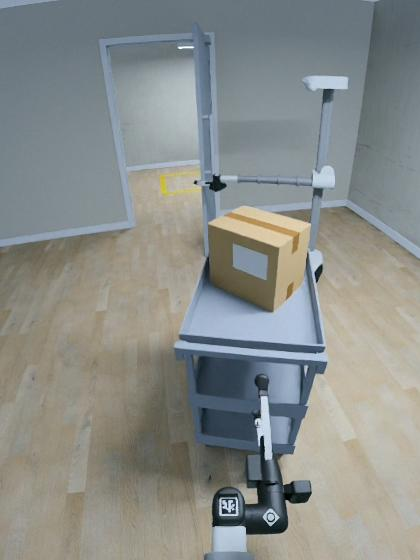

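Request:
move(r1={"base":{"translate_m":0.18}}, blocking=false, cameras=[])

Request:
wait(seconds=3, cameras=[])

Request:
move(r1={"joints":{"gripper_m":-0.02}}, blocking=false, cameras=[])

Request:
wait(seconds=3, cameras=["r1_head_camera","r1_wrist_camera"])

Scene clock: 1172.20 s.
move: r1 moving
r1.base_odometry: x=-4.170 y=+2.725 heading=-0.396
r1.turned_by_wheels: +0.000
r1.turned_by_imu: +0.000
r1.base_tilt: forward=-1.6 right=+1.2
r1.lidar_m: 0.64 3.66 2.53 2.16 2.20 2.39 2.13 2.15 2.56 2.51 2.50 0.66
r1.base_status: translate_m moving
r1.joint_positions: lift_m=+0.690 arm_m=+0.100 wrist_yaw_rad=+0.001 wrist_pitch_rad=+0.003 wrist_roll_rad=+1.569 gripper_m=+0.110
r1.joint_status: not commanded
r1.measured_speeds: translate_m=+0.123 strafe_m=+0.001 rotate_rad=-0.003 lift_m=+0.000 arm_m=+0.000 wrist_yaw_rad=+0.000 wrist_pitch_rad=+0.000 wrist_roll_rad=+0.000
r1.motor_effort: lift_m=+20(21) arm_m=-3(4) wheel_0=+8(8) wheel_1=+5(8) wheel_2=-8(9)
r1.servo_current: wrist_yaw_rad=52(65) wrist_pitch_rad=46(46) wrist_roll_rad=52(59) gripper_m=39(52)
r1.hand_pose: x=+0.5593 y=-0.0873 z=+0.8673 quat_wxyz=(+0.708, +0.706, +0.001, -0.001) (m; r1's base frame)
r1.wrist_depth_mm: - - - - - 1397 1078 / - - - 1921 379 387 - / - - 676 621 - - - / - - 634 609 - - - / - - 715 676 404 - - / - - 768 - 195 - - / - - - 136 - 1808 -
r2.base_odometry: x=-2.133 y=-1.750 heading=-1.447
r2.turned_by_wheels: +0.000
r2.turned_by_imu: +0.001
r2.base_tilt: forward=-0.6 right=+0.1
r2.lidar_m: 0.86 3.34 1.14 1.08 3.78 1.81 1.43 1.40 1.54 1.52 1.36 0.84
r2.base_status: not commanded
r2.joint_positions: lift_m=+0.600 arm_m=+0.540 wrist_yaw_rad=-0.478 wrist_pitch_rad=+0.002 wrist_roll_rad=+0.000 gripper_m=-0.019
r2.joint_status: not commanded
r2.measured_speeds: all 0
r2.motor_effort: lift_m=+15(15) arm_m=-9(10) wheel_0=+29(29) wheel_1=+8(9) wheel_2=+30(30)
r2.servo_current: wrist_yaw_rad=124(137) wrist_pitch_rad=46(46) wrist_roll_rad=52(52) gripper_m=91(98)
r2.contact_limits: arm_m 0.3; translate_m 1
r2.hand_pose: x=+0.9271 y=-0.2103 z=+0.7780 quat_wxyz=(+0.972, +0.000, +0.001, -0.237) (m; r2's base frame)
r2.wrist_depth_mm: - - - - 154 187 221 / - - - - 155 188 231 / - - - - 156 178 223 / - - - - 157 175 157 / - - - 175 157 191 228 / - - 183 183 158 191 238 / 1756 1576 1618 - 133 200 233
pictures: none
No camera images: "cameras" was empty.

Scene clock: 1173.70 s.
earlier move: r1 done
r1.base_odometry: x=-4.033 y=+2.668 heading=-0.396
r1.turned_by_wheels: +0.000
r1.turned_by_imu: +0.000
r1.base_tilt: forward=-1.6 right=+1.3
r1.lidar_m: 0.50 0.57 2.52 2.18 2.21 2.57 2.27 2.30 2.76 2.46 2.48 0.52
r1.base_status: done
r1.joint_positions: lift_m=+0.690 arm_m=+0.100 wrist_yaw_rad=+0.001 wrist_pitch_rad=+0.003 wrist_roll_rad=+1.569 gripper_m=+0.110
r1.joint_status: not commanded
r1.measured_speeds: all 0
r1.motor_effort: lift_m=+20(21) arm_m=-3(4) wheel_0=+2(8) wheel_1=+2(8) wheel_2=+1(9)
r1.servo_current: wrist_yaw_rad=46(65) wrist_pitch_rad=46(59) wrist_roll_rad=65(65) gripper_m=39(52)
r1.hand_pose: x=+0.5593 y=-0.0873 z=+0.8673 quat_wxyz=(+0.708, +0.706, +0.001, -0.001) (m; r1's base frame)
r1.wrist_depth_mm: - - - - 226 1576 - / - - 627 173 230 - - / - - 492 177 236 - - / - 500 484 466 242 - - / - - 544 525 247 - - / - - 609 597 202 - - / - - - 136 259 1661 -
r2.base_odometry: x=-2.133 y=-1.750 heading=-1.447
r2.turned_by_wheels: +0.000
r2.turned_by_imu: +0.000
r2.base_tilt: forward=-0.6 right=+0.0
r2.lidar_m: 0.89 3.31 1.13 1.08 3.74 1.78 1.42 1.39 1.53 1.49 1.34 0.83
r2.base_status: not commanded
r2.joint_positions: lift_m=+0.600 arm_m=+0.540 wrist_yaw_rad=-0.478 wrist_pitch_rad=+0.002 wrist_roll_rad=+0.000 gripper_m=-0.019
r2.joint_status: not commanded
r2.measured_speeds: all 0
r2.on_its_own: wrist_yaw_rad is at rest, and its servo_current (124 mA) is outside its rest range (0 to 104 mA)
r2.motor_effort: lift_m=+15(15) arm_m=-10(10) wheel_0=+29(29) wheel_1=+9(9) wheel_2=+30(30)
r2.servo_current: wrist_yaw_rad=124(143) wrist_pitch_rad=39(46) wrist_roll_rad=39(65) gripper_m=91(98)
r2.contact_limits: arm_m 0.3; translate_m 1
r2.hand_pose: x=+0.9271 y=-0.2103 z=+0.7780 quat_wxyz=(+0.972, +0.000, +0.001, -0.237) (m; r2's base frame)
r2.wrist_depth_mm: - - - - 154 187 222 / - - - - 155 189 231 / - - - - 156 178 224 / - - - - 157 176 157 / - - - 174 158 191 228 / - - 183 182 158 192 238 / 1756 1537 1661 - 134 200 234
wait: 1.50 of 3 s (r1 has come to rest)
pictures: none
No camera images: "cameras" was empty.

Scene clock: 1174.20 s.
move: r1 moving
r1.base_odometry: x=-4.033 y=+2.668 heading=-0.396
r1.turned_by_wheels: +0.000
r1.turned_by_imu: +0.000
r1.base_tilt: forward=-1.6 right=+1.3
r1.lidar_m: 0.53 0.56 2.49 2.20 2.24 2.56 2.28 2.28 2.76 2.46 2.49 0.52
r1.base_status: not commanded
r1.joint_positions: lift_m=+0.690 arm_m=+0.100 wrist_yaw_rad=+0.001 wrist_pitch_rad=+0.003 wrist_roll_rad=+1.569 gripper_m=+0.095
r1.joint_status: gripper_m moving
r1.measured_speeds: all 0
r1.motor_effort: lift_m=+20(21) arm_m=-4(4) wheel_0=+2(3) wheel_1=+2(2) wheel_2=+1(1)
r1.servo_current: wrist_yaw_rad=65(65) wrist_pitch_rad=46(46) wrist_roll_rad=59(65) gripper_m=91(91)
r1.hand_pose: x=+0.5593 y=-0.0873 z=+0.8673 quat_wxyz=(+0.708, +0.706, +0.001, -0.001) (m; r1's base frame)
r1.wrist_depth_mm: - - - - 225 1576 - / - - 621 173 231 - - / - - 492 177 236 - - / - 504 484 462 242 - - / - - 544 525 248 - - / - - 214 609 196 - - / - - - 144 259 1661 -
r2.base_odometry: x=-2.133 y=-1.750 heading=-1.447
r2.turned_by_wheels: +0.000
r2.turned_by_imu: +0.000
r2.base_tilt: forward=-0.6 right=+0.1
r2.lidar_m: 0.88 3.36 1.13 1.08 3.75 1.78 1.43 1.39 1.52 1.48 1.39 0.83
r2.base_status: not commanded
r2.joint_positions: lift_m=+0.600 arm_m=+0.540 wrist_yaw_rad=-0.478 wrist_pitch_rad=+0.002 wrist_roll_rad=+0.000 gripper_m=-0.019
r2.joint_status: not commanded
r2.measured_speeds: all 0
r2.motor_effort: lift_m=+15(15) arm_m=-9(10) wheel_0=+29(29) wheel_1=+9(9) wheel_2=+30(30)
r2.servo_current: wrist_yaw_rad=130(143) wrist_pitch_rad=33(46) wrist_roll_rad=46(52) gripper_m=98(98)
r2.contact_limits: arm_m 0.3; translate_m 1
r2.hand_pose: x=+0.9271 y=-0.2103 z=+0.7780 quat_wxyz=(+0.972, +0.000, +0.001, -0.237) (m; r2's base frame)
r2.wrist_depth_mm: - - - - 154 187 222 / - - - - 155 188 232 / - - - - 156 178 224 / - - - - 157 175 158 / - - - 174 158 191 227 / - - 183 182 158 191 238 / 1708 1537 1618 - 134 200 233
pictures: none
No camera images: "cameras" was empty.

Scene clock: 1175.73 s.
earlier move: r1 done
r1.base_odometry: x=-4.033 y=+2.668 heading=-0.396
r1.turned_by_wheels: +0.000
r1.turned_by_imu: +0.000
r1.base_tilt: forward=-1.6 right=+1.3
r1.lidar_m: 0.51 0.56 2.52 2.23 2.21 2.58 2.28 2.31 2.78 2.48 2.50 0.51
r1.base_status: not commanded
r1.joint_positions: lift_m=+0.690 arm_m=+0.100 wrist_yaw_rad=+0.001 wrist_pitch_rad=+0.006 wrist_roll_rad=+1.569 gripper_m=-0.019
r1.joint_status: all done
r1.measured_speeds: all 0
r1.motor_effort: lift_m=+21(21) arm_m=-3(4) wheel_0=+2(3) wheel_1=+2(2) wheel_2=+1(1)
r1.servo_current: wrist_yaw_rad=46(72) wrist_pitch_rad=39(52) wrist_roll_rad=39(65) gripper_m=78(150)
r1.hand_pose: x=+0.5593 y=-0.0873 z=+0.8663 quat_wxyz=(+0.708, +0.706, +0.002, -0.002) (m; r1's base frame)
r1.wrist_depth_mm: - - - 220 221 1537 - / - - 615 225 227 - - / - 525 484 230 234 - - / - 488 480 235 239 - - / - - 539 242 245 - - / - - 207 199 181 - - / - - 184 134 256 146 -
r2.base_odometry: x=-2.133 y=-1.750 heading=-1.447
r2.turned_by_wheels: +0.000
r2.turned_by_imu: +0.000
r2.base_tilt: forward=-0.6 right=+0.0
r2.lidar_m: 0.86 3.35 1.13 1.08 3.79 1.80 1.40 1.39 1.53 1.51 1.39 0.81
r2.base_status: not commanded
r2.joint_positions: lift_m=+0.600 arm_m=+0.540 wrist_yaw_rad=-0.478 wrist_pitch_rad=+0.002 wrist_roll_rad=+0.000 gripper_m=-0.019
r2.joint_status: not commanded
r2.measured_speeds: all 0
r2.on_its_own: wrist_yaw_rad is at rest, and its servo_current (130 mA) is outside its rest range (0 to 104 mA)
r2.motor_effort: lift_m=+15(15) arm_m=-9(10) wheel_0=+29(29) wheel_1=+9(9) wheel_2=+30(30)
r2.servo_current: wrist_yaw_rad=130(143) wrist_pitch_rad=39(46) wrist_roll_rad=46(59) gripper_m=98(98)
r2.contact_limits: arm_m 0.3; translate_m 1
r2.hand_pose: x=+0.9271 y=-0.2103 z=+0.7780 quat_wxyz=(+0.972, +0.000, +0.001, -0.237) (m; r2's base frame)
r2.wrist_depth_mm: - - - - 154 187 223 / - - - - 155 188 232 / - - - - 156 178 224 / - - - - 157 176 158 / - - - 174 158 191 228 / - - 183 182 158 192 238 / 1756 1537 1661 - 133 200 233
wait: 1.53 of 3 s (r1 has come to rest)
pictures: r1_head_camera, r1_wrist_camera
Images, in order (width x height): r1_head_camera 420x560, r1_wrist_camera 616x392.

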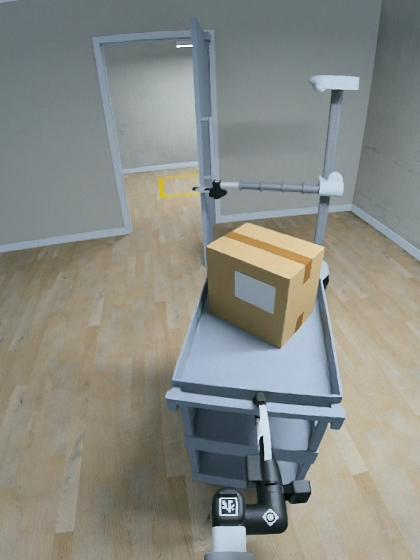

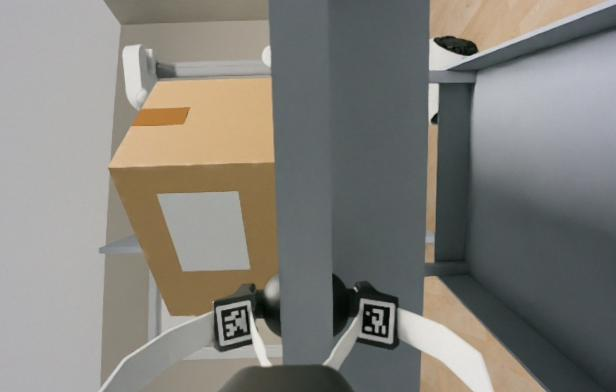

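Request:
move(r1={"base":{"translate_m":-0.4,"strafe_m":0.3},"contact_limits":{"translate_m":0.6}}, blocking=false, cameras=[])

Request:
wait(seconds=5, cameras=["r1_head_camera"])

Scene clock: 1182.97 s.
move: r1 moving
r1.base_odometry: x=-4.050 y=+2.697 heading=-0.395
r1.turned_by_wheels: +0.000
r1.turned_by_imu: +0.000
r1.base_tilt: forward=-1.6 right=+1.2
r1.lidar_m: 0.53 0.61 2.49 2.19 2.20 2.54 2.26 2.28 2.74 2.50 2.50 0.52
r1.base_status: translate_m moving; strafe_m moving
r1.joint_positions: lift_m=+0.690 arm_m=+0.100 wrist_yaw_rad=+0.001 wrist_pitch_rad=+0.006 wrist_roll_rad=+1.569 gripper_m=-0.019
r1.joint_status: not commanded
r1.measured_speeds: translate_m=-0.105 strafe_m=+0.080 rotate_rad=+0.001 lift_m=+0.000 arm_m=+0.000 wrist_yaw_rad=+0.000 wrist_pitch_rad=+0.000 wrist_roll_rad=+0.000
r1.motor_effort: lift_m=+20(20) arm_m=-4(4) wheel_0=-11(12) wheel_1=+2(4) wheel_2=+12(13)
r1.servo_current: wrist_yaw_rad=39(59) wrist_pitch_rad=46(52) wrist_roll_rad=46(59) gripper_m=78(85)
r1.contact_limits: translate_m 0.6
r1.hand_pose: x=+0.5593 y=-0.0873 z=+0.8663 quat_wxyz=(+0.708, +0.706, +0.002, -0.002) (m; r1's base frame)
r1.wrist_depth_mm: - - - 219 221 1661 - / - - 585 224 227 - - / - 492 477 231 236 - - / - 496 484 238 241 - - / - - 559 244 248 - - / - - 189 200 181 723 - / - - - 134 262 146 -
r2.base_odometry: x=-2.133 y=-1.750 heading=-1.447
r2.turned_by_wheels: +0.000
r2.turned_by_imu: +0.001
r2.base_tilt: forward=-0.7 right=+0.0
r2.lidar_m: 0.87 3.31 1.16 1.11 3.79 1.80 1.42 1.38 1.54 1.50 1.38 0.82
r2.base_status: not commanded
r2.joint_positions: lift_m=+0.600 arm_m=+0.540 wrist_yaw_rad=-0.478 wrist_pitch_rad=+0.002 wrist_roll_rad=+0.000 gripper_m=-0.019
r2.joint_status: not commanded
r2.measured_speeds: all 0
r2.motor_effort: lift_m=+15(15) arm_m=-9(10) wheel_0=+29(29) wheel_1=+9(9) wheel_2=+30(30)
r2.servo_current: wrist_yaw_rad=137(143) wrist_pitch_rad=39(46) wrist_roll_rad=52(59) gripper_m=91(98)
r2.contact_limits: arm_m 0.3; translate_m 1
r2.hand_pose: x=+0.9271 y=-0.2103 z=+0.7780 quat_wxyz=(+0.972, +0.000, +0.001, -0.237) (m; r2's base frame)
r2.wrist_depth_mm: - - - - 154 187 222 / - - - - 155 188 232 / - - - - 156 178 223 / - - - - 157 175 157 / - - - 174 158 191 229 / - - 183 182 158 191 239 / 1756 1576 1618 - 133 200 233
pictures: none
No camera images: "cameras" was empty.

Scene clock: 1185.53 s.
earlier move: r1 done
r1.base_odometry: x=-4.287 y=+3.099 heading=-0.395
r1.turned_by_wheels: +0.000
r1.turned_by_imu: +0.001
r1.base_tilt: forward=-1.6 right=+1.3
r1.lidar_m: 0.58 3.44 2.10 1.84 1.83 2.17 1.94 1.96 2.33 2.86 2.86 0.44
r1.base_status: done
r1.joint_positions: lift_m=+0.690 arm_m=+0.100 wrist_yaw_rad=+0.001 wrist_pitch_rad=+0.006 wrist_roll_rad=+1.569 gripper_m=-0.019
r1.joint_status: not commanded
r1.measured_speeds: all 0
r1.motor_effort: lift_m=+20(21) arm_m=-3(4) wheel_0=+0(13) wheel_1=+4(6) wheel_2=+0(13)
r1.servo_current: wrist_yaw_rad=59(72) wrist_pitch_rad=39(59) wrist_roll_rad=65(72) gripper_m=78(85)
r1.contact_limits: translate_m 0.6
r1.hand_pose: x=+0.5593 y=-0.0873 z=+0.8663 quat_wxyz=(+0.708, +0.706, +0.002, -0.002) (m; r1's base frame)
r1.wrist_depth_mm: - 377 379 - 151 151 - / - 512 488 102 173 169 - / - - - 110 192 - - / - - - - 223 1756 - / - - - - 266 1756 - / - - 207 200 180 1618 430 / - - - 151 424 146 1160
r2.base_odometry: x=-2.133 y=-1.750 heading=-1.447
r2.turned_by_wheels: +0.000
r2.turned_by_imu: +0.000
r2.base_tilt: forward=-0.6 right=+0.0
r2.lidar_m: 0.87 3.34 1.91 1.54 3.75 1.77 1.43 1.39 1.54 1.49 1.40 0.77
r2.base_status: not commanded
r2.joint_positions: lift_m=+0.600 arm_m=+0.540 wrist_yaw_rad=-0.478 wrist_pitch_rad=+0.002 wrist_roll_rad=+0.000 gripper_m=-0.019
r2.joint_status: not commanded
r2.measured_speeds: all 0
r2.on_its_own: wrist_yaw_rad is at rest, and its servo_current (124 mA) is outside its rest range (0 to 104 mA)
r2.motor_effort: lift_m=+15(15) arm_m=-9(10) wheel_0=+29(29) wheel_1=+9(9) wheel_2=+30(30)
r2.servo_current: wrist_yaw_rad=124(143) wrist_pitch_rad=39(46) wrist_roll_rad=46(59) gripper_m=91(104)
r2.contact_limits: arm_m 0.3; translate_m 1
r2.hand_pose: x=+0.9271 y=-0.2103 z=+0.7780 quat_wxyz=(+0.972, +0.000, +0.001, -0.237) (m; r2's base frame)
r2.wrist_depth_mm: - - - - 154 187 222 / - - - - 155 188 232 / - - - - 156 178 224 / - - - - 157 176 158 / - - - 175 158 191 228 / - - 183 182 158 192 238 / 1708 1576 1618 - 134 200 234
wait: 2.57 of 5 s (r1 has come to rest)
pictures: r1_head_camera
Images, in order (width x height): r1_head_camera 420x560.

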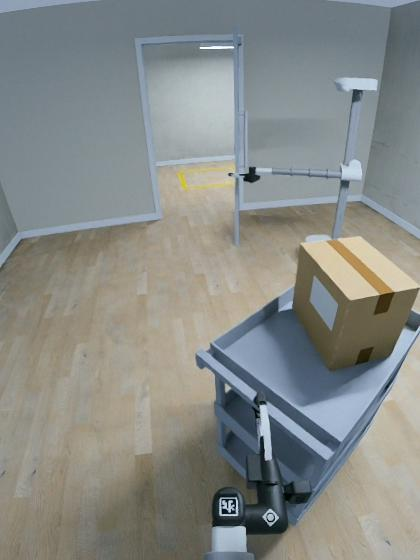

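Request:
move(r1={"base":{"rotate_rad":-0.5},"contact_limits":{"rotate_rad":0.7},"pace":"slow"}, blocking=false, cameras=[])

Request:
wait(seconds=3, cameras=["r1_head_camera"])

Request:
move(r1={"base":{"strafe_m":0.5,"translate_m":0.05},"contact_limits":{"strafe_m":0.6}}, blocking=false, cameras=[])

Request:
wait(seconds=4, cameras=["r1_head_camera"])

Scene clock: 1208.87 s.
move: r1 moving
r1.base_odometry: x=-4.287 y=+3.099 heading=-0.520
r1.turned_by_wheels: -0.125
r1.turned_by_imu: -0.127
r1.base_tilt: forward=-1.6 right=+1.3
r1.lidar_m: 0.55 3.83 2.26 1.83 1.84 2.11 1.94 1.96 2.19 2.84 2.84 0.43
r1.base_status: rotate_rad moving
r1.joint_positions: lift_m=+0.690 arm_m=+0.100 wrist_yaw_rad=+0.004 wrist_pitch_rad=+0.006 wrist_roll_rad=+1.569 gripper_m=-0.019
r1.joint_status: not commanded
r1.measured_speeds: translate_m=+0.000 strafe_m=+0.000 rotate_rad=-0.496 lift_m=+0.000 arm_m=+0.000 wrist_yaw_rad=+0.000 wrist_pitch_rad=+0.000 wrist_roll_rad=+0.000
r1.motor_effort: lift_m=+20(20) arm_m=-1(4) wheel_0=+10(12) wheel_1=+6(8) wheel_2=+10(10)
r1.servo_current: wrist_yaw_rad=33(65) wrist_pitch_rad=52(52) wrist_roll_rad=39(59) gripper_m=72(78)
r1.contact_limits: rotate_rad 0.7
r1.hand_pose: x=+0.5596 y=-0.0863 z=+0.8663 quat_wxyz=(+0.708, +0.706, +0.004, -0.001) (m; r1's base frame)
r1.wrist_depth_mm: - 392 397 - 149 147 - / - 387 394 - 161 159 - / - 535 508 106 179 179 - / - - - 119 200 - - / - - - - 229 1756 - / - - 214 168 181 1661 - / - - 180 135 315 145 1229
r2.base_odometry: x=-2.133 y=-1.750 heading=-1.447
r2.turned_by_wheels: +0.000
r2.turned_by_imu: +0.003
r2.base_tilt: forward=-0.7 right=+0.1
r2.lidar_m: 0.88 3.34 1.94 1.55 3.75 1.83 1.41 1.39 1.53 1.50 1.35 0.83
r2.base_status: not commanded
r2.joint_positions: lift_m=+0.600 arm_m=+0.540 wrist_yaw_rad=-0.478 wrist_pitch_rad=+0.002 wrist_roll_rad=+0.000 gripper_m=-0.019
r2.joint_status: not commanded
r2.measured_speeds: all 0
r2.motor_effort: lift_m=+15(15) arm_m=-10(10) wheel_0=+29(29) wheel_1=+9(9) wheel_2=+30(30)
r2.servo_current: wrist_yaw_rad=130(137) wrist_pitch_rad=39(46) wrist_roll_rad=52(52) gripper_m=85(91)
r2.contact_limits: arm_m 0.3; translate_m 1
r2.hand_pose: x=+0.9271 y=-0.2103 z=+0.7780 quat_wxyz=(+0.972, +0.000, +0.001, -0.237) (m; r2's base frame)
r2.wrist_depth_mm: - - - - 154 187 222 / - - - - 155 188 231 / - - - - 156 178 223 / - - - - 157 176 157 / - - - 174 158 191 228 / - - 183 182 158 192 238 / 1708 1537 1708 - 134 200 233
pictures: none
No camera images: "cameras" was empty.

Scene clock: 1210.07 s.
earlier move: r1 done
r1.base_odometry: x=-4.287 y=+3.099 heading=-0.895
r1.turned_by_wheels: -0.375
r1.turned_by_imu: -0.376
r1.base_tilt: forward=-1.6 right=+1.3
r1.lidar_m: 0.48 0.50 3.29 2.08 1.85 1.85 2.20 1.95 1.98 2.44 2.81 0.54
r1.base_status: done
r1.joint_positions: lift_m=+0.690 arm_m=+0.100 wrist_yaw_rad=+0.001 wrist_pitch_rad=+0.006 wrist_roll_rad=+1.569 gripper_m=-0.019
r1.joint_status: not commanded
r1.measured_speeds: all 0
r1.motor_effort: lift_m=+20(20) arm_m=-4(5) wheel_0=+1(22) wheel_1=+1(10) wheel_2=+2(10)
r1.servo_current: wrist_yaw_rad=39(78) wrist_pitch_rad=52(59) wrist_roll_rad=46(59) gripper_m=52(78)
r1.contact_limits: rotate_rad 0.7
r1.hand_pose: x=+0.5594 y=-0.0872 z=+0.8662 quat_wxyz=(+0.708, +0.706, +0.002, -0.002) (m; r1's base frame)
r1.wrist_depth_mm: - - - - - 1618 1205 / - - - - 237 246 247 / - - - 236 236 1618 - / - - 559 174 235 - - / - 462 466 174 235 - - / - 508 473 184 183 - - / - - 178 141 233 - -
r2.base_odometry: x=-2.133 y=-1.750 heading=-1.447
r2.turned_by_wheels: +0.000
r2.turned_by_imu: +0.000
r2.base_tilt: forward=-0.6 right=+0.0
r2.lidar_m: 0.87 3.34 3.65 1.59 3.76 1.79 1.43 1.37 1.53 1.51 1.37 0.83
r2.base_status: not commanded
r2.joint_positions: lift_m=+0.600 arm_m=+0.540 wrist_yaw_rad=-0.478 wrist_pitch_rad=+0.002 wrist_roll_rad=+0.000 gripper_m=-0.019
r2.joint_status: not commanded
r2.measured_speeds: all 0
r2.on_its_own: wrist_yaw_rad is at rest, and its servo_current (137 mA) is outside its rest range (0 to 104 mA)
r2.motor_effort: lift_m=+15(15) arm_m=-9(10) wheel_0=+29(29) wheel_1=+9(9) wheel_2=+30(30)
r2.servo_current: wrist_yaw_rad=137(137) wrist_pitch_rad=39(46) wrist_roll_rad=39(59) gripper_m=85(98)
r2.contact_limits: arm_m 0.3; translate_m 1
r2.hand_pose: x=+0.9271 y=-0.2103 z=+0.7780 quat_wxyz=(+0.972, +0.000, +0.001, -0.237) (m; r2's base frame)
r2.wrist_depth_mm: - - - - 154 187 222 / - - - - 155 188 231 / - - - - 156 178 224 / - - - - 157 175 157 / - - - 175 158 191 228 / - - 183 182 158 191 237 / 1708 1576 1661 - 133 200 233
wait: 1.20 of 3 s (r1 has come to rest)
pictures: r1_head_camera
Images, in order (width x height): r1_head_camera 420x560.

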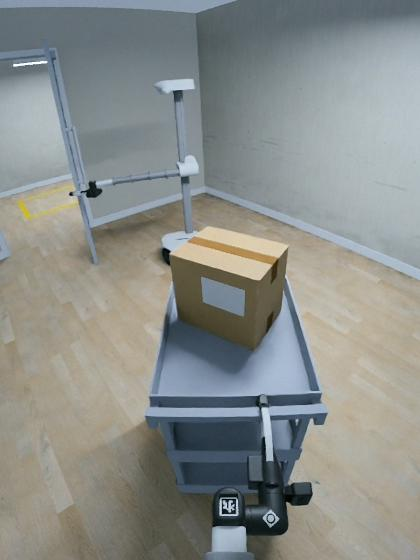

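Scene clock: 1210.57 s.
move: r1 moving
r1.base_odometry: x=-4.258 y=+3.117 heading=-0.896
r1.turned_by_wheels: -0.001
r1.turned_by_imu: -0.001
r1.base_tilt: forward=-1.6 right=+1.3
r1.lidar_m: 0.48 0.52 3.26 2.05 1.80 1.84 2.21 1.97 2.01 2.42 2.86 0.50
r1.base_status: translate_m moving; strafe_m moving
r1.joint_positions: lift_m=+0.690 arm_m=+0.100 wrist_yaw_rad=-0.001 wrist_pitch_rad=+0.006 wrist_roll_rad=+1.569 gripper_m=-0.019
r1.joint_status: not commanded
r1.measured_speeds: translate_m=+0.015 strafe_m=+0.131 rotate_rad=-0.003 lift_m=+0.000 arm_m=+0.000 wrist_yaw_rad=+0.000 wrist_pitch_rad=+0.000 wrist_roll_rad=+0.000
r1.motor_effort: lift_m=+20(21) arm_m=-4(4) wheel_0=-13(15) wheel_1=+7(9) wheel_2=-5(5)
r1.servo_current: wrist_yaw_rad=52(59) wrist_pitch_rad=46(52) wrist_roll_rad=52(52) gripper_m=46(59)
r1.contact_limits: strafe_m 0.6
r1.hand_pose: x=+0.5592 y=-0.0877 z=+0.8662 quat_wxyz=(+0.708, +0.706, +0.002, -0.003) (m; r1's base frame)
r1.wrist_depth_mm: - - - - - 1576 1182 / - - - - 236 244 247 / - - - 235 236 1537 - / - - 549 175 235 - - / - 466 459 173 235 - - / - - 477 184 182 - - / - - 181 141 233 - -
r2.base_odometry: x=-2.133 y=-1.750 heading=-1.447
r2.turned_by_wheels: +0.000
r2.turned_by_imu: +0.000
r2.base_tilt: forward=-0.6 right=+0.1
r2.lidar_m: 0.88 3.35 3.62 1.58 3.75 1.79 1.42 1.40 1.52 1.51 1.38 0.84
r2.base_status: not commanded
r2.joint_positions: lift_m=+0.600 arm_m=+0.540 wrist_yaw_rad=-0.478 wrist_pitch_rad=+0.002 wrist_roll_rad=+0.000 gripper_m=-0.019
r2.joint_status: not commanded
r2.measured_speeds: all 0
r2.motor_effort: lift_m=+15(15) arm_m=-9(10) wheel_0=+29(29) wheel_1=+9(9) wheel_2=+30(30)
r2.servo_current: wrist_yaw_rad=130(143) wrist_pitch_rad=39(46) wrist_roll_rad=46(59) gripper_m=98(98)
r2.contact_limits: arm_m 0.3; translate_m 1
r2.hand_pose: x=+0.9271 y=-0.2103 z=+0.7780 quat_wxyz=(+0.972, +0.000, +0.001, -0.237) (m; r2's base frame)
r2.wrist_depth_mm: - - - - 154 187 223 / - - - - 155 187 232 / - - - - 156 177 224 / - - - - 157 176 157 / - - - 175 158 191 227 / - - 183 182 158 191 238 / 1756 1576 1661 - 133 200 234
pictures: none
No camera images: "cameras" was empty.

Scene clock: 1213.13 s.
earlier move: r1 done
r1.base_odometry: x=-3.865 y=+3.372 heading=-0.895
r1.turned_by_wheels: +0.000
r1.turned_by_imu: +0.001
r1.base_tilt: forward=-1.6 right=+1.3
r1.lidar_m: 0.54 2.63 2.68 1.71 1.49 1.50 1.91 2.31 2.33 2.83 3.18 0.44
r1.base_status: done
r1.joint_positions: lift_m=+0.690 arm_m=+0.100 wrist_yaw_rad=-0.003 wrist_pitch_rad=+0.006 wrist_roll_rad=+1.569 gripper_m=-0.019
r1.joint_status: not commanded
r1.measured_speeds: all 0
r1.motor_effort: lift_m=+20(21) arm_m=-4(4) wheel_0=-2(16) wheel_1=-2(10) wheel_2=-3(8)
r1.servo_current: wrist_yaw_rad=33(65) wrist_pitch_rad=46(59) wrist_roll_rad=33(65) gripper_m=46(59)
r1.contact_limits: strafe_m 0.6
r1.hand_pose: x=+0.5590 y=-0.0883 z=+0.8662 quat_wxyz=(+0.708, +0.706, +0.001, -0.003) (m; r1's base frame)
r1.wrist_depth_mm: - 442 445 - - - - / - 410 410 103 165 166 - / - 439 452 111 180 181 - / - - 597 122 198 - - / - - - - 220 1756 - / - - - 185 182 1756 - / - - 179 134 164 1464 -
r2.base_odometry: x=-2.133 y=-1.750 heading=-1.447
r2.turned_by_wheels: +0.000
r2.turned_by_imu: +0.000
r2.base_tilt: forward=-0.7 right=+0.0
r2.lidar_m: 0.85 3.34 1.61 1.50 3.75 1.81 1.42 1.38 1.52 1.50 1.38 0.82
r2.base_status: not commanded
r2.joint_positions: lift_m=+0.600 arm_m=+0.540 wrist_yaw_rad=-0.478 wrist_pitch_rad=+0.002 wrist_roll_rad=+0.000 gripper_m=-0.019
r2.joint_status: not commanded
r2.measured_speeds: all 0
r2.on_its_own: wrist_yaw_rad is at rest, and its servo_current (137 mA) is outside its rest range (0 to 104 mA)
r2.motor_effort: lift_m=+15(15) arm_m=-9(10) wheel_0=+29(29) wheel_1=+9(9) wheel_2=+30(30)
r2.servo_current: wrist_yaw_rad=137(143) wrist_pitch_rad=46(46) wrist_roll_rad=46(59) gripper_m=91(98)
r2.contact_limits: arm_m 0.3; translate_m 1
r2.hand_pose: x=+0.9271 y=-0.2103 z=+0.7780 quat_wxyz=(+0.972, +0.000, +0.001, -0.237) (m; r2's base frame)
r2.wrist_depth_mm: - - - - 154 188 222 / - - - - 156 187 233 / - - - - 155 178 223 / - - - - 157 176 157 / - - - 174 158 191 228 / - - 182 182 158 192 238 / 1756 1618 1661 - 133 200 233
wait: 2.57 of 4 s (r1 has come to rest)
pictures: r1_head_camera
Images, in order (width x height): r1_head_camera 420x560.

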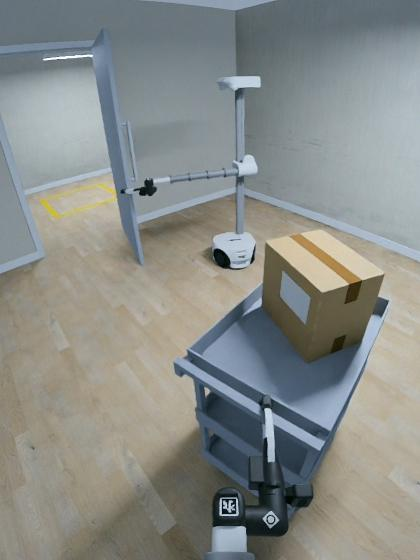

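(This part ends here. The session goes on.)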